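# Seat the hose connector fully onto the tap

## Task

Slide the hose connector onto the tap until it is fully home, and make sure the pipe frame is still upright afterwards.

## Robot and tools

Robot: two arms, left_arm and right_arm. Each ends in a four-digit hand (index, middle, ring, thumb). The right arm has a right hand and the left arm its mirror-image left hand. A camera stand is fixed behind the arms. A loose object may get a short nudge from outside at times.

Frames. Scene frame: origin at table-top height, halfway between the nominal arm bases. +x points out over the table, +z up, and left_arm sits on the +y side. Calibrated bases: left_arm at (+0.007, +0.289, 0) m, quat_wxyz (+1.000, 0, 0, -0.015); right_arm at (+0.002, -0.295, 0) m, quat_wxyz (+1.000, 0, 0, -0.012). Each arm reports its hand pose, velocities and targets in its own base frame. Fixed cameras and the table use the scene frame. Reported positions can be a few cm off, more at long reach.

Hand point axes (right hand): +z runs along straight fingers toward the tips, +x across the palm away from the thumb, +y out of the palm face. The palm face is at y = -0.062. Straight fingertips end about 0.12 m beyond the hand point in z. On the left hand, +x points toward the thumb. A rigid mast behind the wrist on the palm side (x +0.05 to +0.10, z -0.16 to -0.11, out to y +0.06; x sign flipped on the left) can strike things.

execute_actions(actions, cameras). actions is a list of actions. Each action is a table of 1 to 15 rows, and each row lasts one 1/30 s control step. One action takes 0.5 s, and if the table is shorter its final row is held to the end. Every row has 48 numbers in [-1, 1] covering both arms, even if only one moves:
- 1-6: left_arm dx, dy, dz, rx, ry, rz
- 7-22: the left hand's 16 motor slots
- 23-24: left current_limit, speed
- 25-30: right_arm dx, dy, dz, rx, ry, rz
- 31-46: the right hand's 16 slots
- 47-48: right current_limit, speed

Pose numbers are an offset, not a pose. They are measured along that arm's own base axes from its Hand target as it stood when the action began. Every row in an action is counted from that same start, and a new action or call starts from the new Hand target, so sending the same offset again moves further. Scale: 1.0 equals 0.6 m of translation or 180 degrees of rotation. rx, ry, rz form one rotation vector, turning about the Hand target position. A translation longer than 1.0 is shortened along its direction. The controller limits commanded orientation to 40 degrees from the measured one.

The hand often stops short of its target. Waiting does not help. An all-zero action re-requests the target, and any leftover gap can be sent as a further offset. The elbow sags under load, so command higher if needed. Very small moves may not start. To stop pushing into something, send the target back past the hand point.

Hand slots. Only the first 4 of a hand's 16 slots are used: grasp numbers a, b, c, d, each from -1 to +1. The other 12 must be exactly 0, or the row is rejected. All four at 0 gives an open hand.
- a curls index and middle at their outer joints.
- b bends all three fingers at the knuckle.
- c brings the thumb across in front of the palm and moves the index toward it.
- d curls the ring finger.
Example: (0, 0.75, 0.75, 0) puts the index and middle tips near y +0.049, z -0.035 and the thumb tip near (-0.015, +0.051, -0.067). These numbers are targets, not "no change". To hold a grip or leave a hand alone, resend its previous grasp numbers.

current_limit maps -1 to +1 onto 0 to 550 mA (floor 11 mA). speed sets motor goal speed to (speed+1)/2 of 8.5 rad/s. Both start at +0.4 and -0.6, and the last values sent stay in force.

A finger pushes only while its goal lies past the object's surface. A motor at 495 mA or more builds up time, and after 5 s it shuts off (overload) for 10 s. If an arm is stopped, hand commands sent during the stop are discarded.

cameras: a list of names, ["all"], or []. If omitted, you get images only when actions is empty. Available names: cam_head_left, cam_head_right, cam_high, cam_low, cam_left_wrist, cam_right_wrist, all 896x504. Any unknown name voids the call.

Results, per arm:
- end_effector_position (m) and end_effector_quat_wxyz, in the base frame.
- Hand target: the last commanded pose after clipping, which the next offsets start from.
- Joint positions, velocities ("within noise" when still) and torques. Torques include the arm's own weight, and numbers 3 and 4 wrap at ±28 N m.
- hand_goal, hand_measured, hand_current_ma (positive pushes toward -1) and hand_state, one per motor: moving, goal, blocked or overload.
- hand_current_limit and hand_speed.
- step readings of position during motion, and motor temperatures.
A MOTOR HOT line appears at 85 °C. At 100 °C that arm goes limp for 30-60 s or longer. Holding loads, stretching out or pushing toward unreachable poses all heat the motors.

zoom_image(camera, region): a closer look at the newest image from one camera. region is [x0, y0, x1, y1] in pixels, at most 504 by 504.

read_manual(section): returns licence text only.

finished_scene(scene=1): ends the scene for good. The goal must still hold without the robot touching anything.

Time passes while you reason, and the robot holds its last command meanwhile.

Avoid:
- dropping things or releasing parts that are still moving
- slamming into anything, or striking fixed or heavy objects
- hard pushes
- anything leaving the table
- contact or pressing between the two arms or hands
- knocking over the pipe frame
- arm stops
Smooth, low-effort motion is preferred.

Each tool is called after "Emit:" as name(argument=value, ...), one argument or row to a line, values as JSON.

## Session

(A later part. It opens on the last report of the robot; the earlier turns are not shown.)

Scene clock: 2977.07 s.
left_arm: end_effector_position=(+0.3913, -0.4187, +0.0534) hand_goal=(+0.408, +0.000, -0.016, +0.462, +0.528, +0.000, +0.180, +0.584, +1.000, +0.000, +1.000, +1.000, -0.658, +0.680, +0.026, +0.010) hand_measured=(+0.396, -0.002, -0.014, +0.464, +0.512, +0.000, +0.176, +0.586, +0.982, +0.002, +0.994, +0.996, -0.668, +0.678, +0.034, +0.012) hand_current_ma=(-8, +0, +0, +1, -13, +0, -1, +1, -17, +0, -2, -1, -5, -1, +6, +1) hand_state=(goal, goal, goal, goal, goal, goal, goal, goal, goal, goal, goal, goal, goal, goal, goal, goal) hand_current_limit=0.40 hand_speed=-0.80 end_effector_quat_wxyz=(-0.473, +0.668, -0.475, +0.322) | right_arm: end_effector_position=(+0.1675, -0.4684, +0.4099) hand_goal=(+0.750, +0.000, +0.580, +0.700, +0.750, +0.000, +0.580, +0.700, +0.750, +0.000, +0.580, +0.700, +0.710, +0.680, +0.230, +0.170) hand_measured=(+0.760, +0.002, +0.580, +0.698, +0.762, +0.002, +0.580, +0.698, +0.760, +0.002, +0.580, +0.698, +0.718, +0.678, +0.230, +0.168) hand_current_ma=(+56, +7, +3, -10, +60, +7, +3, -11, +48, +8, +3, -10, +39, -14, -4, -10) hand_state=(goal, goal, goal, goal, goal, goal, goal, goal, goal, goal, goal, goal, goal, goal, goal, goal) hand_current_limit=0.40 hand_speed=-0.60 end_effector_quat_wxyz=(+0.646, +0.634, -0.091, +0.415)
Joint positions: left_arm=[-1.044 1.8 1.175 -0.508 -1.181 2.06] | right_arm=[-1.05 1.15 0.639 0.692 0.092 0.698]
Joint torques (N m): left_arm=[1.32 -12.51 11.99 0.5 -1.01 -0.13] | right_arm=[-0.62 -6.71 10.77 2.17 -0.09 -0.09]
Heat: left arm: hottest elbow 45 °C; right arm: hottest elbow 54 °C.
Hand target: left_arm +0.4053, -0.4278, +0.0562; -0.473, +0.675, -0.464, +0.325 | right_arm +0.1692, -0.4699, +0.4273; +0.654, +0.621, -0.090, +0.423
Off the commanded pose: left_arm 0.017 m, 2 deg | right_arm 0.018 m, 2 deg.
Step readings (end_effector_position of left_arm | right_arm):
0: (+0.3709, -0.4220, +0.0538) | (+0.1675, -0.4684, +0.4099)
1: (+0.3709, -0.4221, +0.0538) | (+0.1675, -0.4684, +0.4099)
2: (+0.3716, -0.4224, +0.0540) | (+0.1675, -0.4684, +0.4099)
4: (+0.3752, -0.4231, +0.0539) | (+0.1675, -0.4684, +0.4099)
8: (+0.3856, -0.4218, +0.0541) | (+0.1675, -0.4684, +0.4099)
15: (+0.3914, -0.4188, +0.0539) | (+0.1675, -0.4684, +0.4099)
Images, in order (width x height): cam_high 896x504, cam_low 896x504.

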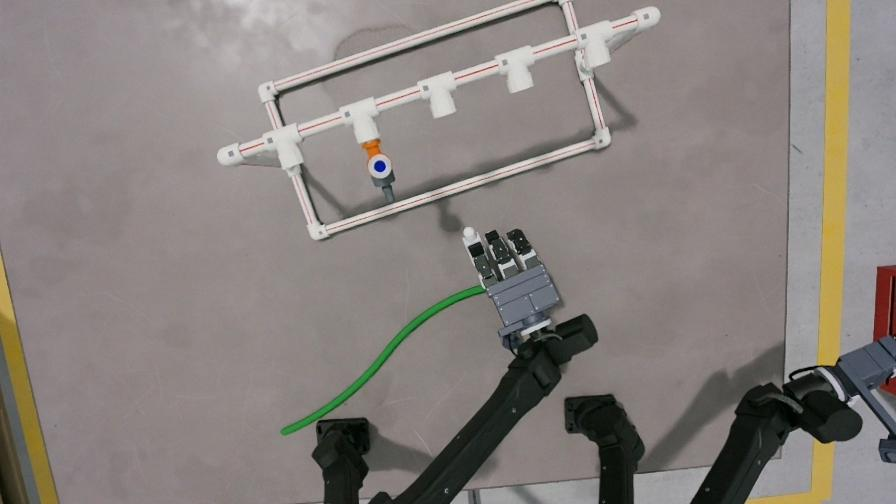

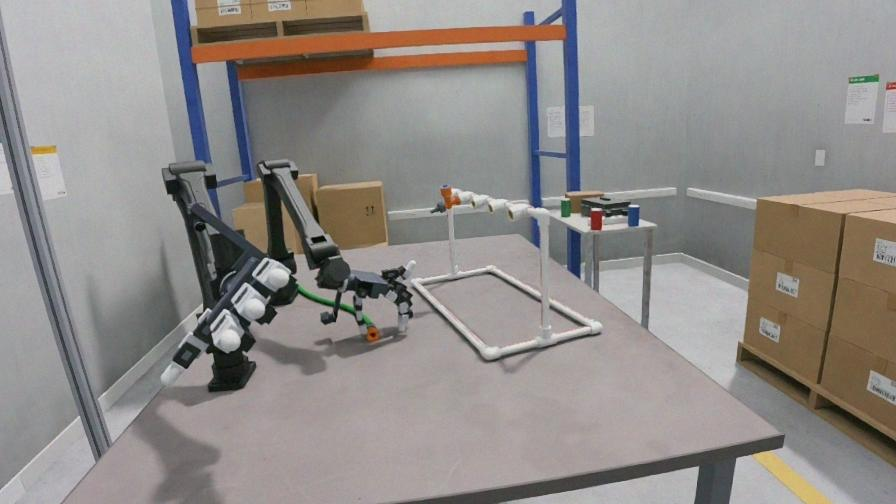

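Emit:
execute_actions(
  actions=[
    [[-0.11,0.0,0.07,0,0,0,0.25,0.0,0.82,-0.8,0,0,0,0,0,0,0,0,0,0,0,0,0.4,-0.8,0,0,0,0,0,0,0,0,0,0,0,0,0,0,0,0,0,0,0,0,0,0,0.4,-0.6]],
  ],
  cameras=["cam_high","cam_low","cam_head_left","cam_head_right"],
)

Emit:
zoom_image(
  camera="cam_high",
  region=[430, 220, 610, 380],
)

Emit:
zoom_image(
  camera="cam_low",
  region=[270, 230, 430, 370],
)

Scene clock: 2991.40 s.
left_arm: end_effector_position=(+0.3294, -0.4105, +0.0809) hand_goal=(+0.408, +0.000, -0.016, +0.462, +0.528, +0.000, +0.180, +0.584, +1.000, +0.000, +1.000, +1.000, -0.658, +0.680, +0.026, +0.010) hand_measured=(+0.396, -0.002, -0.014, +0.464, +0.512, +0.000, +0.176, +0.586, +0.982, +0.002, +0.994, +0.996, -0.658, +0.678, +0.028, +0.012) hand_current_ma=(-8, +0, +0, +1, -13, +0, -1, +1, -17, +0, -2, -1, +0, +0, +1, +1) hand_state=(goal, goal, goal, goal, goal, goal, goal, goal, goal, goal, goal, goal, goal, goal, goal, goal) hand_current_limit=0.40 hand_speed=-0.80 end_effector_quat_wxyz=(-0.480, +0.662, -0.484, +0.310) | right_arm: end_effector_position=(+0.1675, -0.4684, +0.4099) hand_goal=(+0.750, +0.000, +0.580, +0.700, +0.750, +0.000, +0.580, +0.700, +0.750, +0.000, +0.580, +0.700, +0.710, +0.680, +0.230, +0.170) hand_measured=(+0.760, +0.002, +0.580, +0.698, +0.762, +0.002, +0.580, +0.698, +0.760, +0.002, +0.580, +0.698, +0.718, +0.678, +0.230, +0.168) hand_current_ma=(+56, +7, +3, -10, +60, +7, +3, -11, +48, +8, +3, -10, +39, -14, -4, -10) hand_state=(goal, goal, goal, goal, goal, goal, goal, goal, goal, goal, goal, goal, goal, goal, goal, goal) hand_current_limit=0.40 hand_speed=-0.60 end_effector_quat_wxyz=(+0.646, +0.634, -0.091, +0.415)
Joint positions: left_arm=[-1.147 1.725 1.175 -0.866 -1.213 1.794] | right_arm=[-1.05 1.15 0.639 0.692 0.092 0.698]
Joint torques (N m): left_arm=[0.91 -13.22 12.18 0.24 -1.14 -0.17] | right_arm=[-0.62 -6.77 10.77 2.18 -0.09 -0.09]
Heat: left arm: hottest elbow 45 °C; right arm: hottest elbow 54 °C.
Hand target: left_arm +0.3394, -0.4279, +0.0982; -0.473, +0.675, -0.464, +0.325 | right_arm +0.1692, -0.4699, +0.4273; +0.654, +0.621, -0.090, +0.423
Off the commanded pose: left_arm 0.026 m, 3 deg | right_arm 0.018 m, 2 deg.
Step readings (end_effector_position of left_arm | right_arm):
0: (+0.3913, -0.4187, +0.0534) | (+0.1675, -0.4684, +0.4099)
1: (+0.3911, -0.4184, +0.0533) | (+0.1675, -0.4684, +0.4099)
2: (+0.3893, -0.4172, +0.0537) | (+0.1675, -0.4684, +0.4099)
4: (+0.3807, -0.4107, +0.0547) | (+0.1675, -0.4684, +0.4099)
8: (+0.3563, -0.4129, +0.0667) | (+0.1675, -0.4684, +0.4099)
15: (+0.3312, -0.4152, +0.0819) | (+0.1675, -0.4684, +0.4099)
Images, in order (width x height): cam_head_left 896x504, cam_head_right 896x504, cam_high 896x504, cam_low 896x504.

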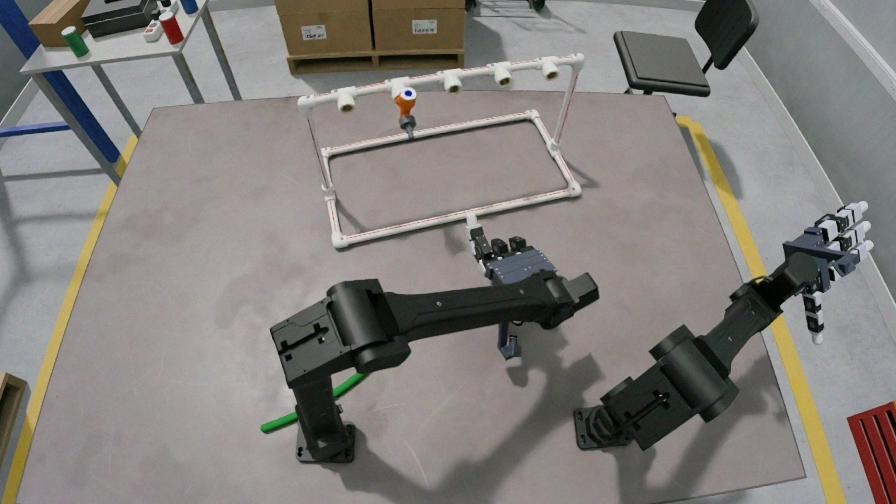

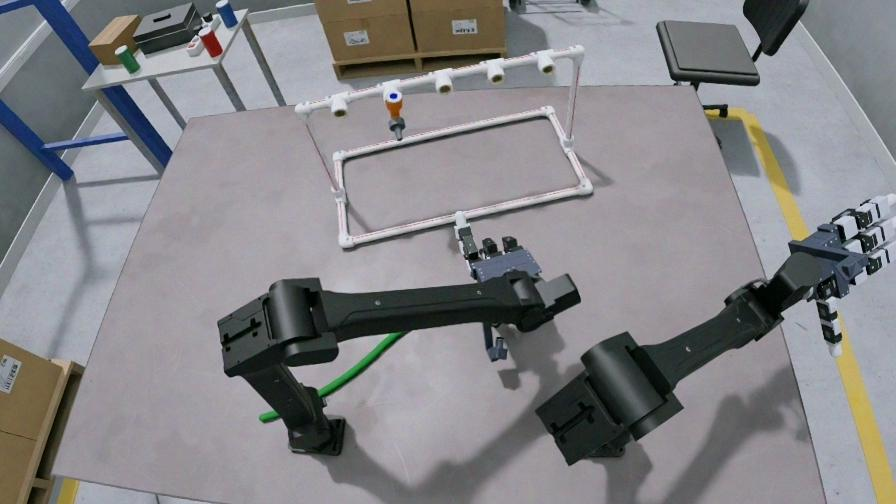

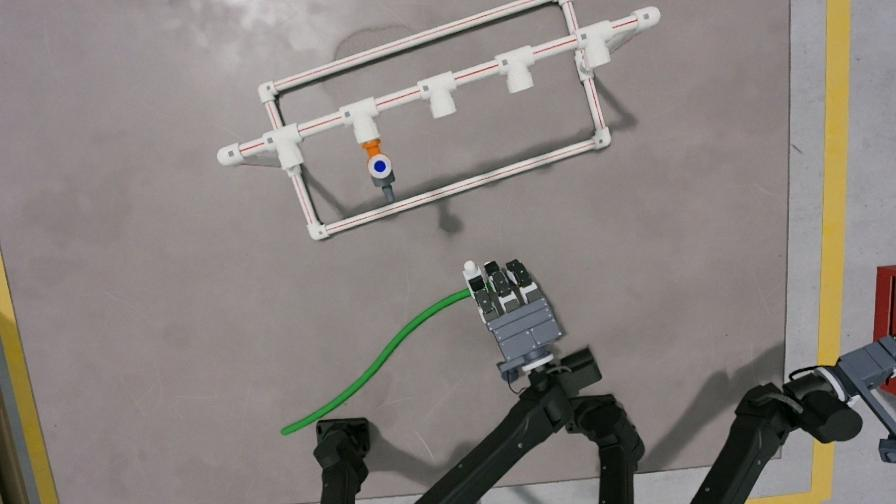

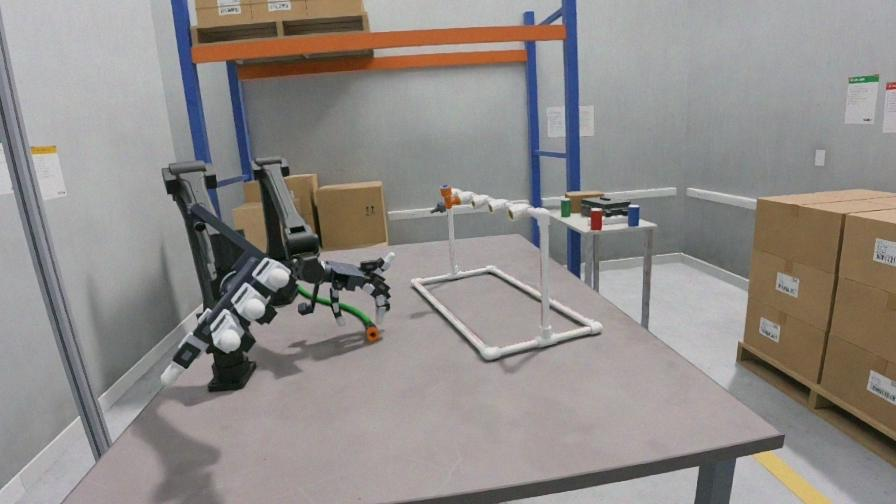

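Scaled by 2.800.

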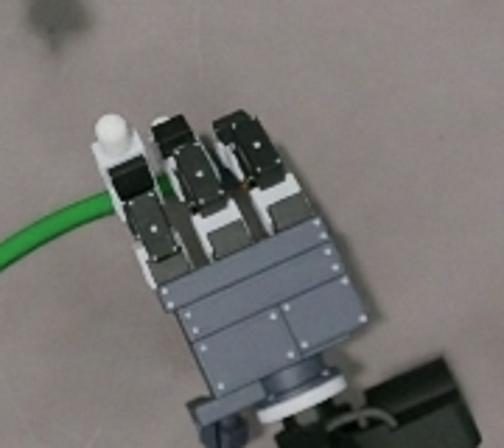

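Scaled by 3.150.

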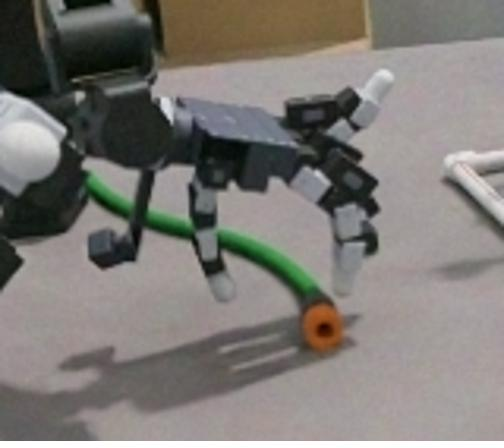

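Emit:
execute_actions(
  actions=[
    [[-0.10,0.03,0.04,0,0,0,0.25,0.0,0.82,-0.8,0,0,0,0,0,0,0,0,0,0,0,0,0.4,-0.8,0,0,0,0,0,0,0,0,0,0,0,0,0,0,0,0,0,0,0,0,0,0,0.4,-0.6]],
  ],
  cameras=["cam_high","cam_low"],
)

Emit:
zoom_image(
  camera="cam_high",
  region=[430, 220, 610, 380],
)

Emit:
zoom_image(
  camera="cam_low",
  region=[320, 280, 420, 370],
)

Scene clock: 2998.13 s.
left_arm: end_effector_position=(+0.2754, -0.3985, +0.1133) hand_goal=(+0.408, +0.000, -0.016, +0.462, +0.528, +0.000, +0.180, +0.584, +1.000, +0.000, +1.000, +1.000, -0.658, +0.680, +0.026, +0.010) hand_measured=(+0.396, -0.002, -0.014, +0.464, +0.512, +0.000, +0.176, +0.586, +0.982, +0.002, +0.994, +0.996, -0.658, +0.678, +0.028, +0.012) hand_current_ma=(-8, +0, +0, +1, -13, +0, -1, +1, -17, +0, -2, -1, +0, +0, +0, +1) hand_state=(goal, goal, goal, goal, goal, goal, goal, goal, goal, goal, goal, goal, goal, goal, goal, goal) hand_current_limit=0.40 hand_speed=-0.80 end_effector_quat_wxyz=(-0.476, +0.667, -0.478, +0.317) | right_arm: end_effector_position=(+0.1675, -0.4684, +0.4099) hand_goal=(+0.750, +0.000, +0.580, +0.700, +0.750, +0.000, +0.580, +0.700, +0.750, +0.000, +0.580, +0.700, +0.710, +0.680, +0.230, +0.170) hand_measured=(+0.760, +0.002, +0.580, +0.698, +0.762, +0.002, +0.580, +0.698, +0.760, +0.002, +0.580, +0.698, +0.718, +0.678, +0.230, +0.168) hand_current_ma=(+56, +7, +3, -10, +60, +7, +3, -11, +48, +8, +3, -10, +39, -14, -4, -10) hand_state=(goal, goal, goal, goal, goal, goal, goal, goal, goal, goal, goal, goal, goal, goal, goal, goal) hand_current_limit=0.40 hand_speed=-0.60 end_effector_quat_wxyz=(+0.646, +0.634, -0.091, +0.415)
Joint positions: left_arm=[-1.245 1.648 1.17 -1.19 -1.216 1.502] | right_arm=[-1.05 1.15 0.639 0.692 0.092 0.698]
Joint torques (N m): left_arm=[0.56 -11.93 10.61 -0.14 -1.14 -0.2] | right_arm=[-0.56 -6.77 10.77 2.18 -0.09 -0.09]
Heat: left arm: hottest elbow 45 °C; right arm: hottest elbow 54 °C.
Hand target: left_arm +0.2793, -0.4099, +0.1223; -0.473, +0.675, -0.464, +0.325 | right_arm +0.1692, -0.4699, +0.4273; +0.654, +0.621, -0.090, +0.423
Off the commanded pose: left_arm 0.015 m, 2 deg | right_arm 0.018 m, 2 deg.
Step readings (end_effector_position of left_arm | right_arm):
0: (+0.3295, -0.4106, +0.0809) | (+0.1675, -0.4684, +0.4099)
1: (+0.3294, -0.4104, +0.0809) | (+0.1675, -0.4684, +0.4099)
2: (+0.3271, -0.4095, +0.0811) | (+0.1675, -0.4684, +0.4099)
4: (+0.3202, -0.4050, +0.0838) | (+0.1675, -0.4684, +0.4099)
8: (+0.2963, -0.4056, +0.1016) | (+0.1675, -0.4684, +0.4099)
15: (+0.2760, -0.4026, +0.1155) | (+0.1675, -0.4684, +0.4099)
Images, in order (width x height): cam_high 896x504, cam_low 896x504.

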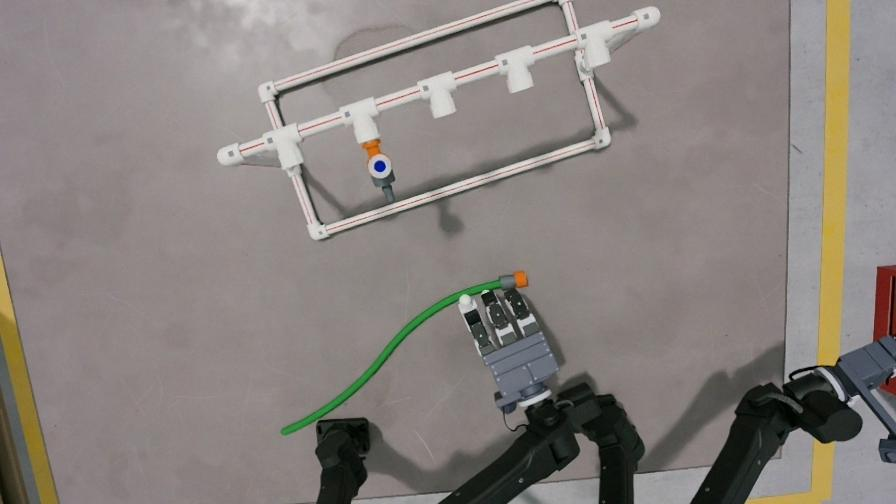

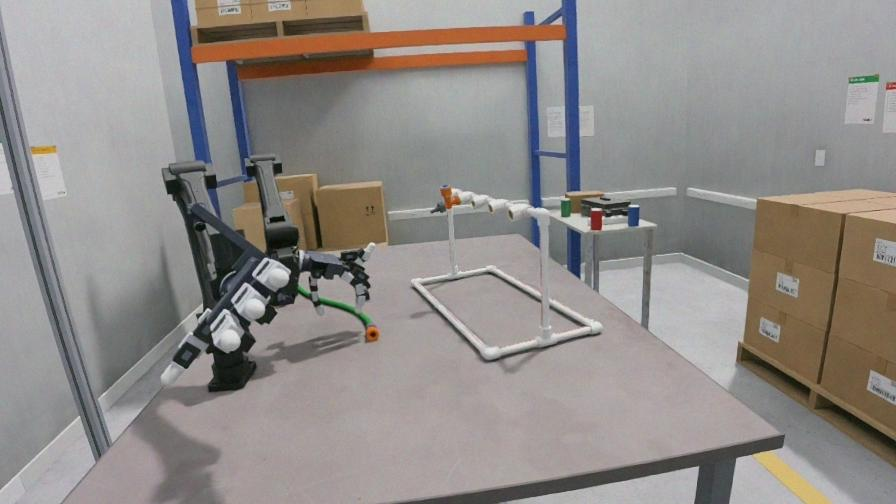

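Scaled by 2.800.

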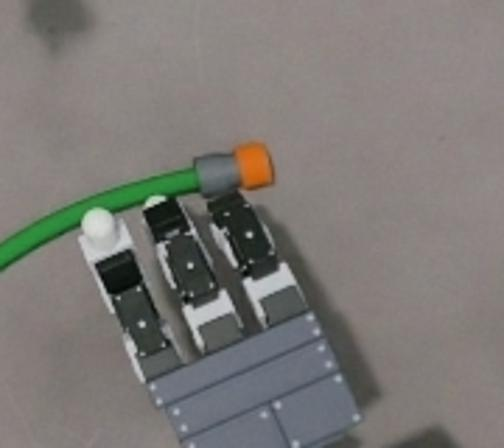

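Scaled by 5.040.

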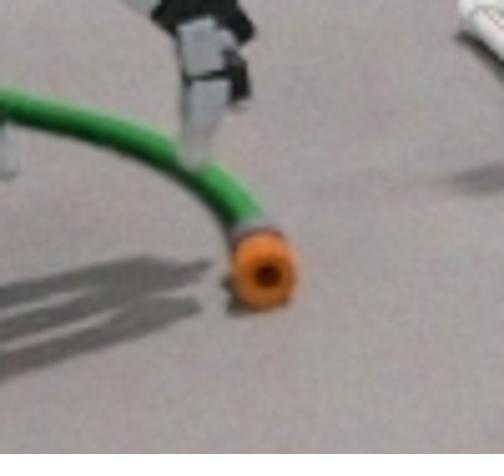

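Emit:
execute_actions(
  actions=[
    [[0.09,-0.037,-0.03,0,0,0,0.25,-0.25,0.82,-0.8,0,0,0,0,0,0,0,0,0,0,0,0,0.4,-0.6,0,0,0,0,0,0,0,0,0,0,0,0,0,0,0,0,0,0,0,0,0,0,0.4,-0.6]],
    [[0.07,0.0,-0.08,0,0,0,0.25,-0.25,0.82,-0.8,0,0,0,0,0,0,0,0,0,0,0,0,0.4,-0.8,0,0,0,0,0,0,0,0,0,0,0,0,0,0,0,0,0,0,0,0,0,0,0.4,-0.6]],
  ],
  cameras=["cam_high","cam_low"],
)

Emit:
zoom_image(
  camera="cam_low",
  region=[270, 230, 430, 370],
)

Scene clock: 3053.37 s.
left_arm: end_effector_position=(+0.3705, -0.4223, +0.0412) hand_goal=(+0.746, +0.000, -0.090, +0.412, +0.966, +0.000, +0.230, +0.584, +1.000, +0.000, +1.000, +1.000, -0.658, +0.680, +0.026, -0.040) hand_measured=(+0.726, -0.002, -0.088, +0.414, +0.944, +0.000, +0.224, +0.586, +0.982, +0.002, +0.994, +0.996, -0.658, +0.678, +0.028, -0.038) hand_current_ma=(-19, +0, +0, +1, -23, +0, -3, +0, -17, +0, -2, -1, +0, +0, +0, +1) hand_state=(goal, goal, goal, goal, blocked, goal, goal, goal, goal, goal, goal, goal, goal, goal, goal, goal) hand_current_limit=0.40 hand_speed=-0.80 end_effector_quat_wxyz=(-0.482, +0.673, -0.467, +0.310) | right_arm: end_effector_position=(+0.1675, -0.4684, +0.4099) hand_goal=(+0.750, +0.000, +0.580, +0.700, +0.750, +0.000, +0.580, +0.700, +0.750, +0.000, +0.580, +0.700, +0.710, +0.680, +0.230, +0.170) hand_measured=(+0.760, +0.002, +0.580, +0.698, +0.762, +0.002, +0.580, +0.698, +0.760, +0.002, +0.580, +0.698, +0.718, +0.678, +0.230, +0.168) hand_current_ma=(+56, +7, +3, -10, +60, +7, +3, -11, +48, +8, +3, -10, +39, -14, -4, -10) hand_state=(goal, goal, goal, goal, goal, goal, goal, goal, goal, goal, goal, goal, goal, goal, goal, goal) hand_current_limit=0.40 hand_speed=-0.60 end_effector_quat_wxyz=(+0.646, +0.634, -0.091, +0.415)
Joint positions: left_arm=[-1.086 1.839 1.211 -0.699 -1.21 1.866] | right_arm=[-1.05 1.15 0.639 0.692 0.092 0.698]
Joint torques (N m): left_arm=[0.97 -15.56 9.26 1.14 -0.95 0.13] | right_arm=[-0.62 -6.77 10.76 2.18 -0.09 -0.09]
Heat: left arm: hottest elbow 45 °C; right arm: hottest elbow 54 °C.
Hand target: left_arm +0.3753, -0.4321, +0.0563; -0.473, +0.675, -0.464, +0.325 | right_arm +0.1692, -0.4699, +0.4273; +0.654, +0.621, -0.090, +0.423
Off the commanded pose: left_arm 0.018 m, 2 deg | right_arm 0.018 m, 2 deg.
Step readings (end_effector_position of left_arm | right_arm):
0: (+0.2754, -0.3985, +0.1133) | (+0.1675, -0.4684, +0.4099)
1: (+0.2754, -0.3986, +0.1131) | (+0.1675, -0.4684, +0.4099)
2: (+0.2769, -0.3987, +0.1124) | (+0.1675, -0.4684, +0.4099)
4: (+0.2842, -0.4034, +0.1081) | (+0.1675, -0.4684, +0.4099)
8: (+0.3091, -0.4095, +0.0922) | (+0.1675, -0.4684, +0.4099)
15: (+0.3240, -0.4069, +0.0796) | (+0.1675, -0.4684, +0.4099)
16: (+0.3244, -0.4079, +0.0798) | (+0.1675, -0.4684, +0.4099)
17: (+0.3262, -0.4100, +0.0796) | (+0.1675, -0.4684, +0.4099)
19: (+0.3332, -0.4179, +0.0761) | (+0.1675, -0.4684, +0.4099)
23: (+0.3525, -0.4206, +0.0576) | (+0.1675, -0.4684, +0.4099)
30: (+0.3694, -0.4192, +0.0407) | (+0.1675, -0.4684, +0.4099)
Images, in order (width x height): cam_high 896x504, cam_low 896x504.

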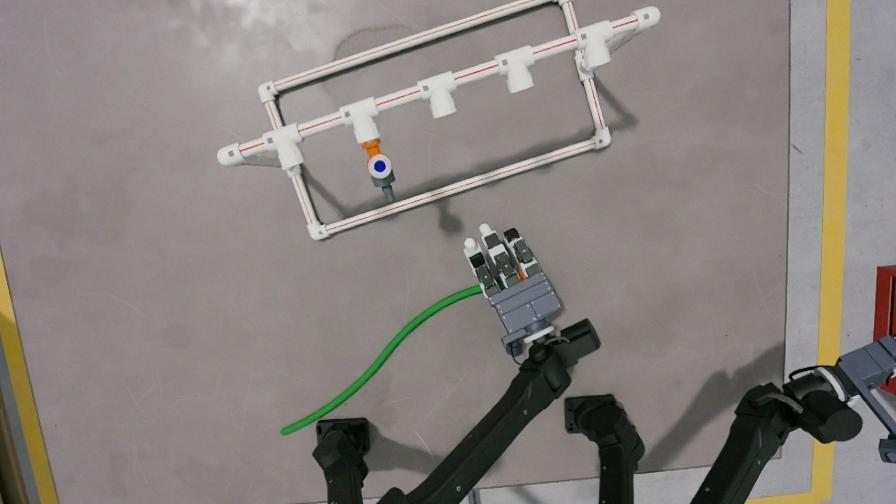

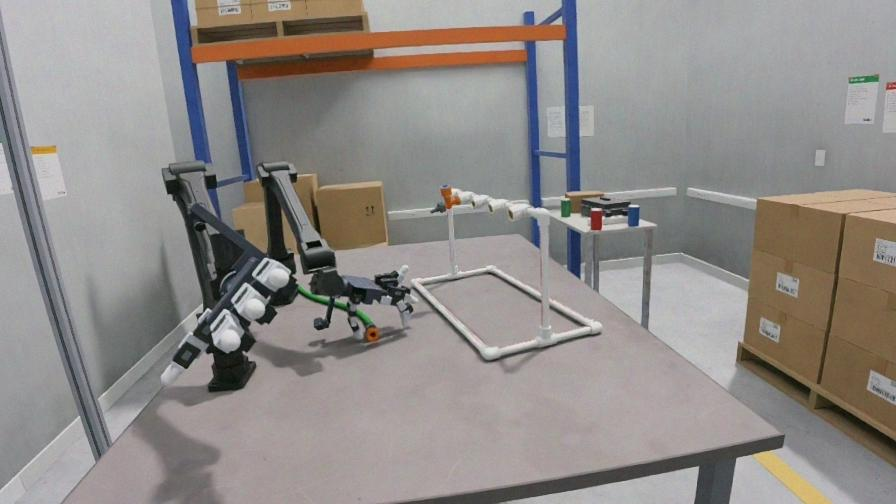

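Scaled by 3.150.

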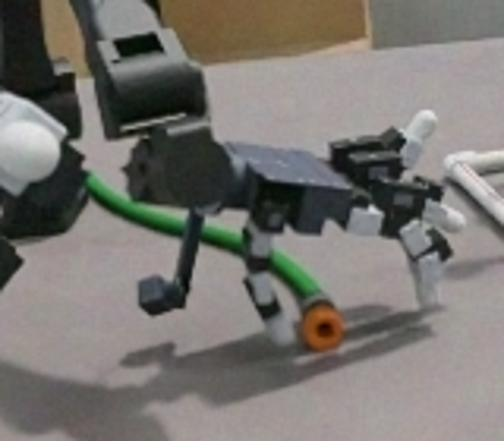

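Emit:
execute_actions(
  actions=[
    [[0.06,0.006,0.012,0,0,0.01,0.25,-0.25,0.82,-0.8,0,0,0,0,0,0,0,0,0,0,0,0,0.4,-0.8,0,0,0,0,0,0,0,0,0,0,0,0,0,0,0,0,0,0,0,0,0,0,0.4,-0.6]],
    [[0.05,0.01,0.005,0,0,0.01,0.25,-0.25,0.82,-0.8,0,0,0,0,0,0,0,0,0,0,0,0,0.4,-0.8,0,0,0,0,0,0,0,0,0,0,0,0,0,0,0,0,0,0,0,0,0,0,0.4,-0.6]],
  ],
  cameras=["cam_high","cam_low"],
)

Emit:
zoom_image(
  camera="cam_low",
  region=[290, 230, 450, 370],
)

Scene clock: 3060.83 s.
left_arm: end_effector_position=(+0.4238, -0.3994, +0.0456) hand_goal=(+0.746, +0.000, -0.090, +0.412, +0.966, +0.000, +0.230, +0.584, +1.000, +0.000, +1.000, +1.000, -0.658, +0.680, +0.026, -0.040) hand_measured=(+0.726, -0.002, -0.088, +0.414, +0.944, +0.000, +0.224, +0.586, +0.982, +0.002, +0.994, +0.996, -0.658, +0.680, +0.028, -0.038) hand_current_ma=(-19, +0, +0, +1, -23, +0, -3, +0, -17, +0, -2, -1, +0, +0, +1, +1) hand_state=(goal, goal, goal, goal, blocked, goal, goal, goal, goal, goal, goal, goal, goal, goal, goal, goal) hand_current_limit=0.40 hand_speed=-0.80 end_effector_quat_wxyz=(-0.492, +0.684, -0.455, +0.288) | right_arm: end_effector_position=(+0.1675, -0.4684, +0.4099) hand_goal=(+0.750, +0.000, +0.580, +0.700, +0.750, +0.000, +0.580, +0.700, +0.750, +0.000, +0.580, +0.700, +0.710, +0.680, +0.230, +0.170) hand_measured=(+0.760, +0.002, +0.580, +0.698, +0.762, +0.002, +0.580, +0.698, +0.760, +0.002, +0.580, +0.698, +0.718, +0.678, +0.230, +0.168) hand_current_ma=(+56, +7, +3, -10, +60, +7, +3, -11, +48, +8, +3, -10, +39, -14, -4, -10) hand_state=(goal, goal, goal, goal, goal, goal, goal, goal, goal, goal, goal, goal, goal, goal, goal, goal) hand_current_limit=0.40 hand_speed=-0.60 end_effector_quat_wxyz=(+0.646, +0.634, -0.091, +0.415)
Joint positions: left_arm=[-0.978 1.855 1.246 -0.608 -1.188 2.008] | right_arm=[-1.05 1.15 0.639 0.692 0.092 0.698]
Joint torques (N m): left_arm=[0.67 -14.86 13.33 1.26 -0.96 0.16] | right_arm=[-0.62 -6.77 10.76 2.18 -0.09 -0.09]
Heat: left arm: hottest elbow 46 °C; right arm: hottest elbow 54 °C.
Hand target: left_arm +0.4413, -0.4224, +0.0664; -0.483, +0.689, -0.442, +0.310 | right_arm +0.1692, -0.4699, +0.4273; +0.654, +0.621, -0.090, +0.423
Off the commanded pose: left_arm 0.036 m, 3 deg | right_arm 0.018 m, 2 deg.
Step readings (end_effector_position of left_arm | right_arm):
0: (+0.3705, -0.4223, +0.0412) | (+0.1675, -0.4684, +0.4099)
1: (+0.3705, -0.4223, +0.0412) | (+0.1675, -0.4684, +0.4099)
2: (+0.3714, -0.4220, +0.0411) | (+0.1675, -0.4684, +0.4099)
4: (+0.3742, -0.4215, +0.0410) | (+0.1675, -0.4684, +0.4099)
8: (+0.3865, -0.4134, +0.0412) | (+0.1675, -0.4684, +0.4099)
15: (+0.3968, -0.4054, +0.0414) | (+0.1675, -0.4684, +0.4099)
16: (+0.3968, -0.4055, +0.0413) | (+0.1675, -0.4684, +0.4099)
17: (+0.3975, -0.4052, +0.0414) | (+0.1675, -0.4684, +0.4099)
19: (+0.4002, -0.4060, +0.0420) | (+0.1675, -0.4684, +0.4099)
23: (+0.4137, -0.4049, +0.0460) | (+0.1675, -0.4684, +0.4099)
30: (+0.4242, -0.3994, +0.0474) | (+0.1675, -0.4684, +0.4099)
Images, in order (width x height): cam_high 896x504, cam_low 896x504.

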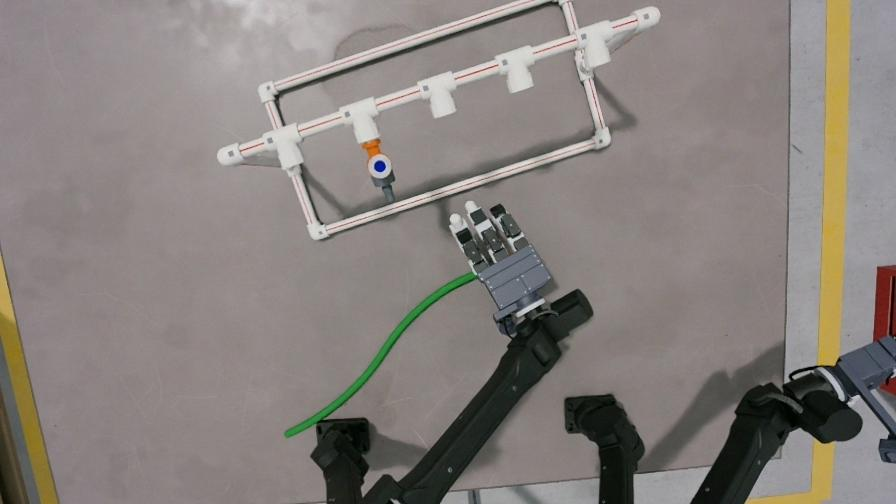

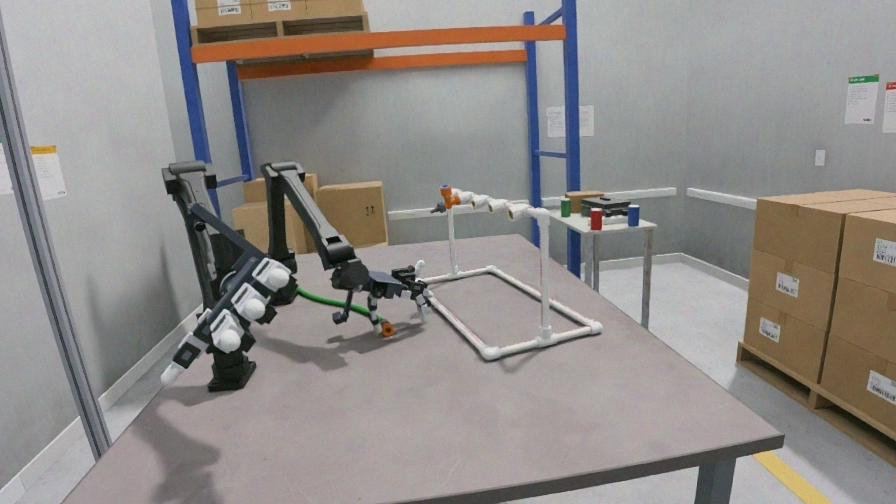

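Scaled by 3.150.

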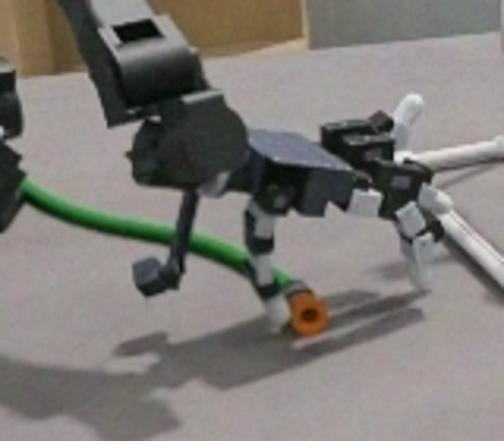

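Emit:
execute_actions(
  actions=[
    [[-0.13,0.01,0.01,0,0,0,0.25,-0.25,0.82,-0.8,0,0,0,0,0,0,0,0,0,0,0,0,0.4,-0.8,0,0,0,0,0,0,0,0,0,0,0,0,0,0,0,0,0,0,0,0,0,0,0.4,-0.6]],
    [[-0.06,0.01,0.05,0,0,0,0.25,-0.25,0.82,-0.8,0,0,0,0,0,0,0,0,0,0,0,0,0.4,-0.8,0,0,0,0,0,0,0,0,0,0,0,0,0,0,0,0,0,0,0,0,0,0,0.4,-0.6]],
  ],
  cameras=["cam_high","cam_low"],
)

Emit:
zoom_image(
  camera="cam_high",
  region=[430, 220, 610, 380],
)

Scene clock: 3070.63 s.
left_arm: end_effector_position=(+0.3236, -0.3978, +0.0924) hand_goal=(+0.746, +0.000, -0.090, +0.412, +0.966, +0.000, +0.230, +0.584, +1.000, +0.000, +1.000, +1.000, -0.658, +0.680, +0.026, -0.040) hand_measured=(+0.728, -0.002, -0.088, +0.414, +0.944, +0.000, +0.224, +0.586, +0.982, +0.002, +0.994, +0.996, -0.658, +0.680, +0.028, -0.038) hand_current_ma=(-18, +0, +0, +1, -23, +0, -3, +0, -17, +0, -2, -1, +0, +0, +0, +1) hand_state=(goal, goal, goal, goal, blocked, goal, goal, goal, goal, goal, goal, goal, goal, goal, goal, goal) hand_current_limit=0.40 hand_speed=-0.80 end_effector_quat_wxyz=(-0.488, +0.683, -0.455, +0.299) | right_arm: end_effector_position=(+0.1675, -0.4684, +0.4099) hand_goal=(+0.750, +0.000, +0.580, +0.700, +0.750, +0.000, +0.580, +0.700, +0.750, +0.000, +0.580, +0.700, +0.710, +0.680, +0.230, +0.170) hand_measured=(+0.760, +0.002, +0.580, +0.698, +0.762, +0.002, +0.580, +0.698, +0.760, +0.002, +0.580, +0.698, +0.718, +0.678, +0.230, +0.168) hand_current_ma=(+56, +7, +3, -10, +60, +7, +3, -11, +48, +8, +3, -10, +39, -14, -4, -10) hand_state=(goal, goal, goal, goal, goal, goal, goal, goal, goal, goal, goal, goal, goal, goal, goal, goal) hand_current_limit=0.40 hand_speed=-0.60 end_effector_quat_wxyz=(+0.646, +0.634, -0.091, +0.415)
Joint positions: left_arm=[-1.151 1.726 1.213 -1.095 -1.218 1.569] | right_arm=[-1.05 1.15 0.639 0.692 0.092 0.698]
Joint torques (N m): left_arm=[0.32 -13.1 10.66 -0.02 -1.16 -0.16] | right_arm=[-0.62 -6.77 10.77 2.18 -0.09 -0.09]
Heat: left arm: hottest elbow 47 °C; right arm: hottest elbow 54 °C.
Hand target: left_arm +0.3273, -0.4105, +0.1025; -0.483, +0.689, -0.442, +0.310 | right_arm +0.1692, -0.4699, +0.4273; +0.654, +0.621, -0.090, +0.423
Off the commanded pose: left_arm 0.016 m, 2 deg | right_arm 0.018 m, 2 deg.
Step readings (end_effector_position of left_arm | right_arm):
0: (+0.4238, -0.3993, +0.0455) | (+0.1675, -0.4684, +0.4099)
1: (+0.4238, -0.3993, +0.0455) | (+0.1675, -0.4684, +0.4099)
2: (+0.4216, -0.4006, +0.0455) | (+0.1675, -0.4684, +0.4099)
4: (+0.4155, -0.4000, +0.0474) | (+0.1675, -0.4684, +0.4099)
8: (+0.3843, -0.4062, +0.0544) | (+0.1675, -0.4684, +0.4099)
15: (+0.3576, -0.4155, +0.0630) | (+0.1675, -0.4684, +0.4099)
16: (+0.3570, -0.4141, +0.0627) | (+0.1675, -0.4684, +0.4099)
17: (+0.3556, -0.4116, +0.0627) | (+0.1675, -0.4684, +0.4099)
19: (+0.3515, -0.4060, +0.0653) | (+0.1675, -0.4684, +0.4099)
23: (+0.3391, -0.4024, +0.0807) | (+0.1675, -0.4684, +0.4099)
30: (+0.3243, -0.4006, +0.0920) | (+0.1675, -0.4684, +0.4099)
Images, in order (width x height): cam_high 896x504, cam_low 896x504.

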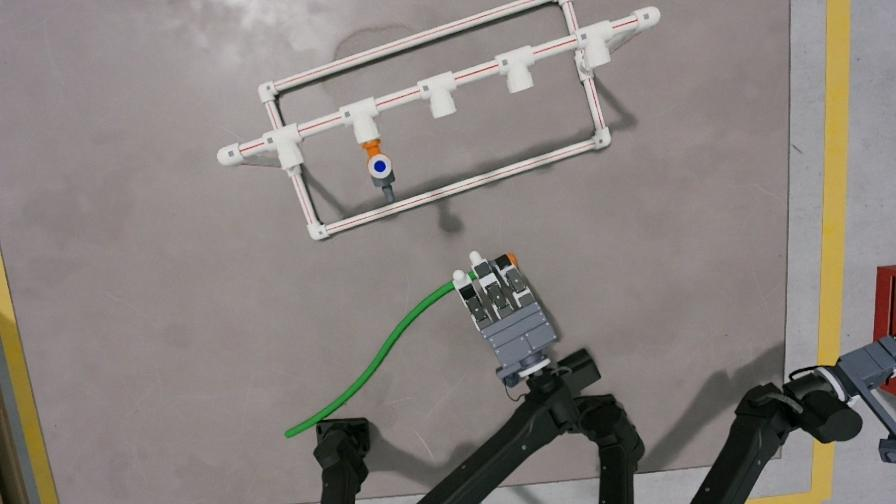

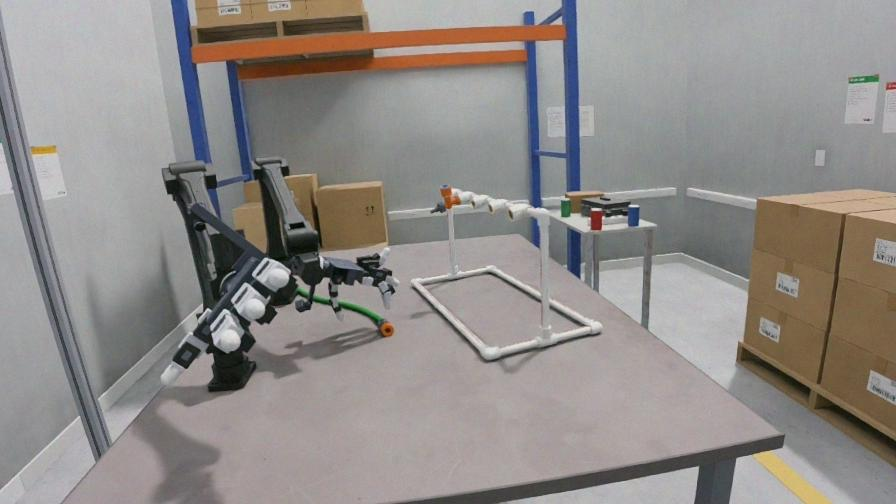

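Scaled by 2.800.

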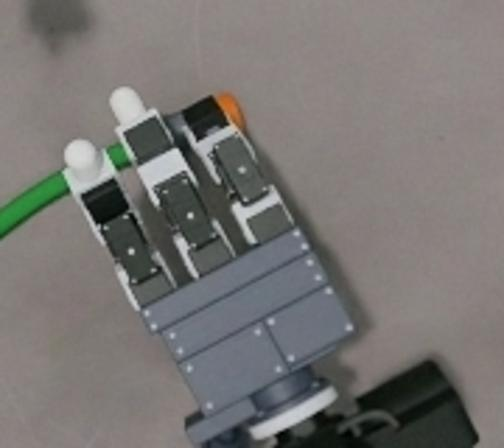

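Emit:
execute_actions(
  actions=[
    [[-0.075,0.0,0.02,0,0,0,0.25,-0.25,0.82,-0.8,0,0,0,0,0,0,0,0,0,0,0,0,0.4,-0.8,0,0,0,0,0,0,0,0,0,0,0,0,0,0,0,0,0,0,0,0,0,0,0.4,-0.6]],
  ],
  cameras=["cam_high","cam_low"],
)

Emit:
zoom_image(
  camera="cam_high",
  region=[430, 220, 570, 340],
)

Emit:
zoom_image(
  camera="cam_low",
  region=[320, 280, 420, 370],
)

Scene clock: 3085.33 s.
left_arm: end_effector_position=(+0.2759, -0.3936, +0.0977) hand_goal=(+0.746, +0.000, -0.090, +0.412, +0.966, +0.000, +0.230, +0.584, +1.000, +0.000, +1.000, +1.000, -0.658, +0.680, +0.026, -0.040) hand_measured=(+0.728, -0.002, -0.088, +0.414, +0.944, +0.000, +0.224, +0.586, +0.982, +0.002, +0.994, +0.996, -0.658, +0.680, +0.028, -0.038) hand_current_ma=(-18, +0, +0, +1, -23, +0, -3, +0, -17, +0, -2, -1, +0, +0, +0, +1) hand_state=(goal, goal, goal, goal, blocked, goal, goal, goal, goal, goal, goal, goal, goal, goal, goal, goal) hand_current_limit=0.40 hand_speed=-0.80 end_effector_quat_wxyz=(-0.493, +0.677, -0.460, +0.294) | right_arm: end_effector_position=(+0.1675, -0.4684, +0.4099) hand_goal=(+0.750, +0.000, +0.580, +0.700, +0.750, +0.000, +0.580, +0.700, +0.750, +0.000, +0.580, +0.700, +0.710, +0.680, +0.230, +0.170) hand_measured=(+0.760, +0.002, +0.580, +0.698, +0.762, +0.002, +0.580, +0.698, +0.760, +0.002, +0.580, +0.698, +0.718, +0.678, +0.230, +0.168) hand_current_ma=(+56, +7, +3, -10, +60, +7, +3, -11, +48, +8, +3, -10, +39, -14, -4, -10) hand_state=(goal, goal, goal, goal, goal, goal, goal, goal, goal, goal, goal, goal, goal, goal, goal, goal) hand_current_limit=0.40 hand_speed=-0.60 end_effector_quat_wxyz=(+0.646, +0.634, -0.091, +0.415)
Joint positions: left_arm=[-1.243 1.722 1.213 -1.353 -1.208 1.32] | right_arm=[-1.05 1.15 0.639 0.692 0.092 0.698]
Joint torques (N m): left_arm=[0.5 -13.22 11.45 -0.43 -0.99 -0.24] | right_arm=[-0.62 -6.83 10.76 2.17 -0.09 -0.09]
Heat: left arm: hottest elbow 47 °C; right arm: hottest elbow 54 °C.
Hand target: left_arm +0.2823, -0.4106, +0.1145; -0.483, +0.689, -0.442, +0.310 | right_arm +0.1692, -0.4699, +0.4273; +0.654, +0.621, -0.090, +0.423
Off the commanded pose: left_arm 0.025 m, 3 deg | right_arm 0.018 m, 2 deg.
Step readings (end_effector_position of left_arm | right_arm):
0: (+0.3236, -0.3979, +0.0924) | (+0.1675, -0.4684, +0.4099)
1: (+0.3233, -0.3978, +0.0924) | (+0.1675, -0.4684, +0.4099)
2: (+0.3218, -0.3965, +0.0924) | (+0.1675, -0.4684, +0.4099)
4: (+0.3145, -0.3935, +0.0926) | (+0.1675, -0.4684, +0.4099)
8: (+0.2920, -0.3962, +0.0938) | (+0.1675, -0.4684, +0.4099)
15: (+0.2758, -0.3957, +0.0962) | (+0.1675, -0.4684, +0.4099)
Images, in order (width x height): cam_high 896x504, cam_low 896x504.

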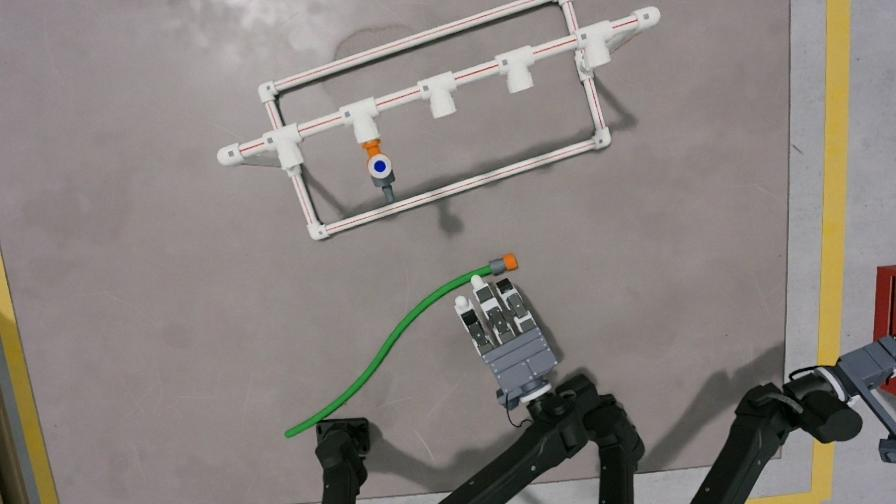

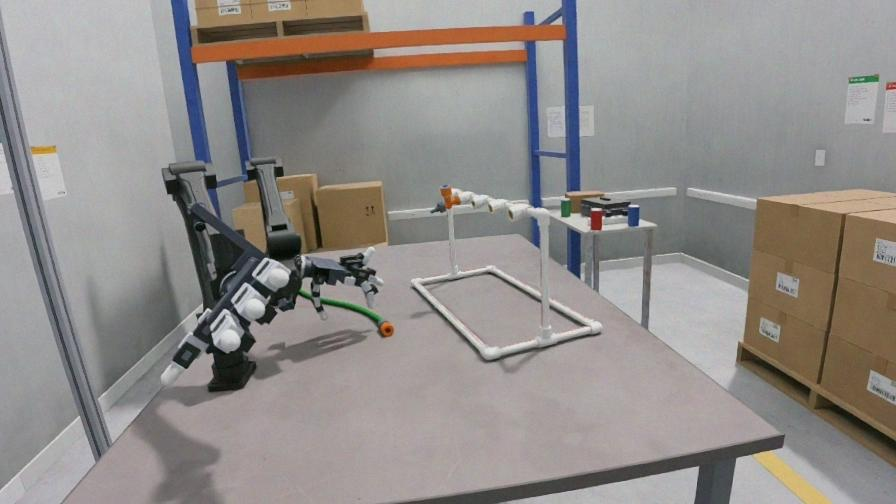

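Scaled by 3.600.

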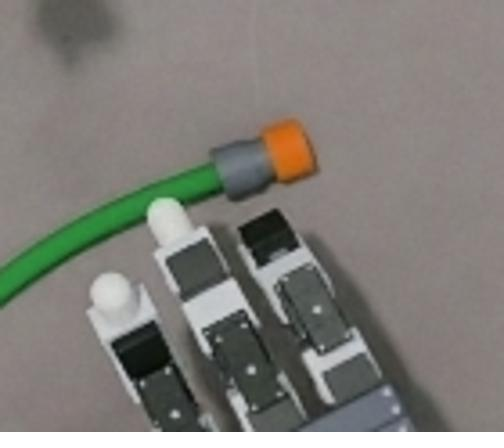

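Scaled by 5.040.

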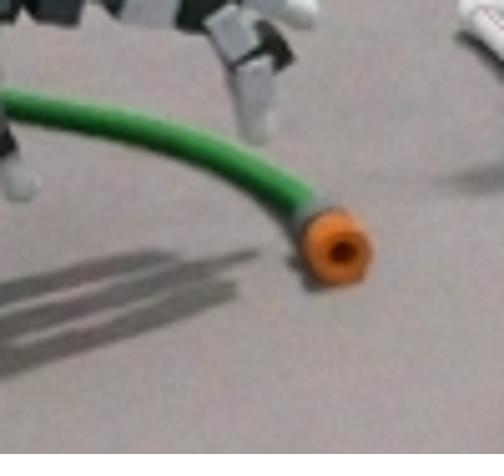

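Emit:
execute_actions(
  actions=[
    [[0.12,0.005,0.02,-0.002,0.005,-0.005,0.25,0.0,0.82,-0.8,0,0,0,0,0,0,0,0,0,0,0,0,0.4,-0.7,0,0,0,0,0,0,0,0,0,0,0,0,0,0,0,0,0,0,0,0,0,0,0.4,-0.6]],
    [[0.125,0.01,-0.01,-0.002,0.005,-0.005,0.25,0.2,0.82,-0.8,0,0,0,0,0,0,0,0,0,0,0,0,0.4,-0.7,0,0,0,0,0,0,0,0,0,0,0,0,0,0,0,0,0,0,0,0,0,0,0.4,-0.6]],
  ],
  cameras=["cam_high","cam_low"],
)

Emit:
zoom_image(
  camera="cam_high",
  region=[430, 180, 610, 340],
)

Emit:
zoom_image(
  camera="cam_low",
  region=[290, 230, 450, 370],
)

Scene clock: 3143.13 s.
left_arm: end_effector_position=(+0.4264, -0.3903, +0.1042) hand_goal=(+0.138, +0.000, +0.044, +0.502, +0.178, +0.000, +0.140, +0.584, +1.000, +0.000, +1.000, +1.000, -0.658, +0.680, +0.026, +0.050) hand_measured=(+0.136, -0.002, +0.042, +0.500, +0.176, +0.000, +0.142, +0.586, +0.982, +0.002, +0.994, +0.996, -0.658, +0.680, +0.028, +0.048) hand_current_ma=(+0, +0, +0, -1, -1, +0, +0, +0, -17, +0, -2, -1, +0, +0, +0, +0) hand_state=(goal, goal, goal, goal, goal, goal, goal, goal, goal, goal, goal, goal, goal, goal, goal, goal) hand_current_limit=0.40 hand_speed=-0.70 end_effector_quat_wxyz=(-0.479, +0.693, -0.455, +0.286) | right_arm: end_effector_position=(+0.1675, -0.4684, +0.4099) hand_goal=(+0.750, +0.000, +0.580, +0.700, +0.750, +0.000, +0.580, +0.700, +0.750, +0.000, +0.580, +0.700, +0.710, +0.680, +0.230, +0.170) hand_measured=(+0.760, +0.002, +0.580, +0.698, +0.762, +0.002, +0.580, +0.698, +0.760, +0.002, +0.580, +0.698, +0.718, +0.678, +0.230, +0.168) hand_current_ma=(+56, +7, +3, -10, +60, +7, +3, -11, +48, +8, +3, -10, +39, -14, -4, -10) hand_state=(goal, goal, goal, goal, goal, goal, goal, goal, goal, goal, goal, goal, goal, goal, goal, goal) hand_current_limit=0.40 hand_speed=-0.60 end_effector_quat_wxyz=(+0.646, +0.634, -0.091, +0.415)
Joint positions: left_arm=[-0.956 1.752 1.283 -0.721 -1.153 2.026] | right_arm=[-1.05 1.15 0.639 0.692 0.092 0.698]
Joint torques (N m): left_arm=[-0.03 -15.5 10.32 1.31 -0.84 0.15] | right_arm=[-0.62 -6.77 10.77 2.18 -0.09 -0.09]
Heat: left arm: hottest elbow 47 °C; right arm: hottest elbow 54 °C.
Hand target: left_arm +0.4293, -0.4015, +0.1205; -0.467, +0.690, -0.459, +0.309 | right_arm +0.1692, -0.4699, +0.4273; +0.654, +0.621, -0.090, +0.423
Off the commanded pose: left_arm 0.020 m, 3 deg | right_arm 0.018 m, 2 deg.
Step readings (end_effector_position of left_arm | right_arm):
0: (+0.2760, -0.3937, +0.0977) | (+0.1675, -0.4684, +0.4099)
1: (+0.2761, -0.3936, +0.0977) | (+0.1675, -0.4684, +0.4099)
2: (+0.2784, -0.3934, +0.0980) | (+0.1675, -0.4684, +0.4099)
4: (+0.2892, -0.3942, +0.0995) | (+0.1675, -0.4684, +0.4099)
8: (+0.3261, -0.3894, +0.1068) | (+0.1675, -0.4684, +0.4099)
15: (+0.3506, -0.3868, +0.1070) | (+0.1675, -0.4684, +0.4099)
16: (+0.3511, -0.3883, +0.1068) | (+0.1675, -0.4684, +0.4099)
17: (+0.3526, -0.3898, +0.1065) | (+0.1675, -0.4684, +0.4099)
19: (+0.3612, -0.3937, +0.1063) | (+0.1675, -0.4684, +0.4099)
23: (+0.3963, -0.3900, +0.1056) | (+0.1675, -0.4684, +0.4099)
30: (+0.4249, -0.3838, +0.1036) | (+0.1675, -0.4684, +0.4099)
Images, in order (width x height): cam_high 896x504, cam_low 896x504.

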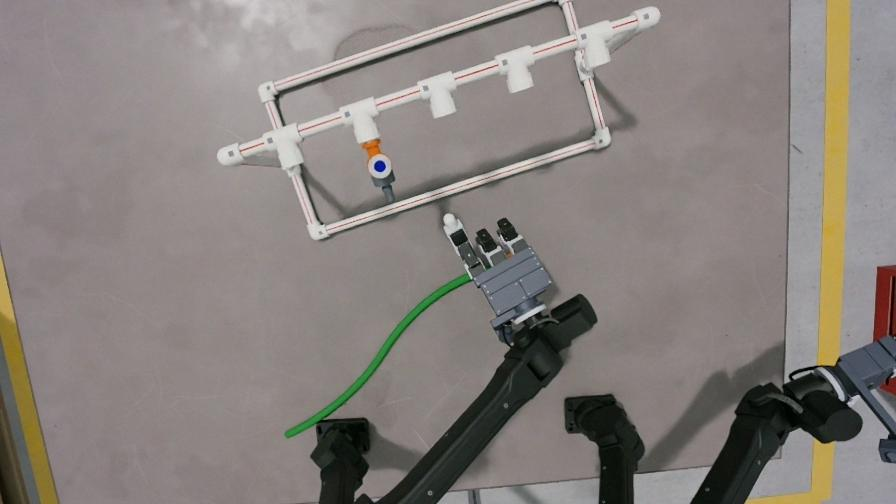

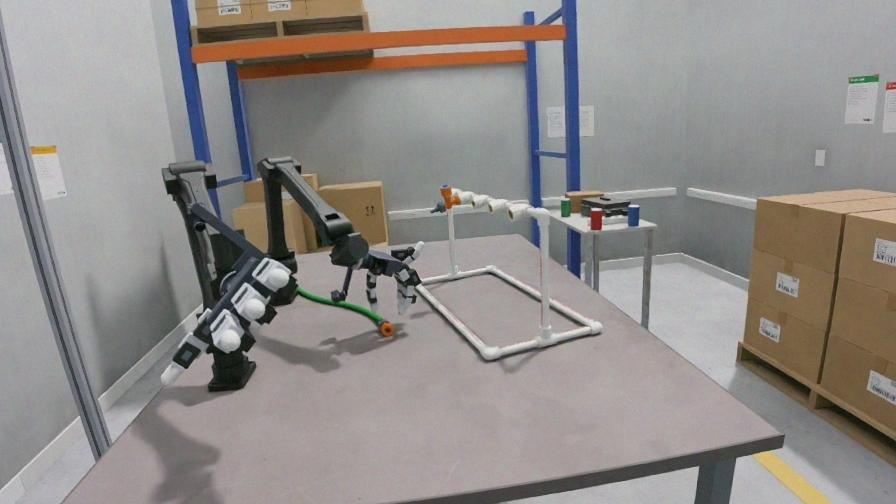

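Scaled by 2.800.

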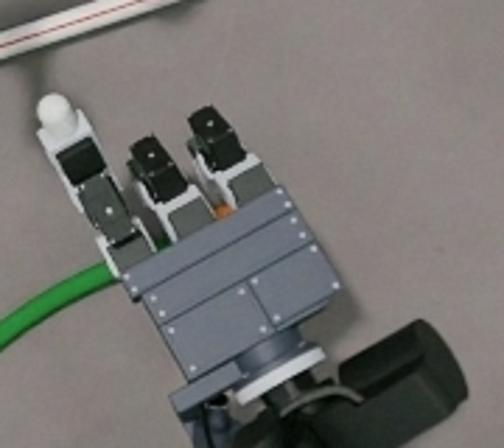

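Scaled by 3.150.

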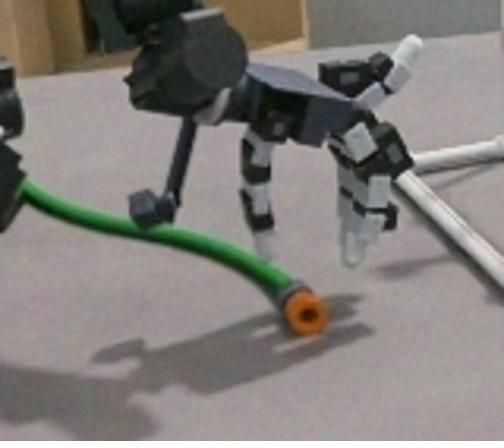

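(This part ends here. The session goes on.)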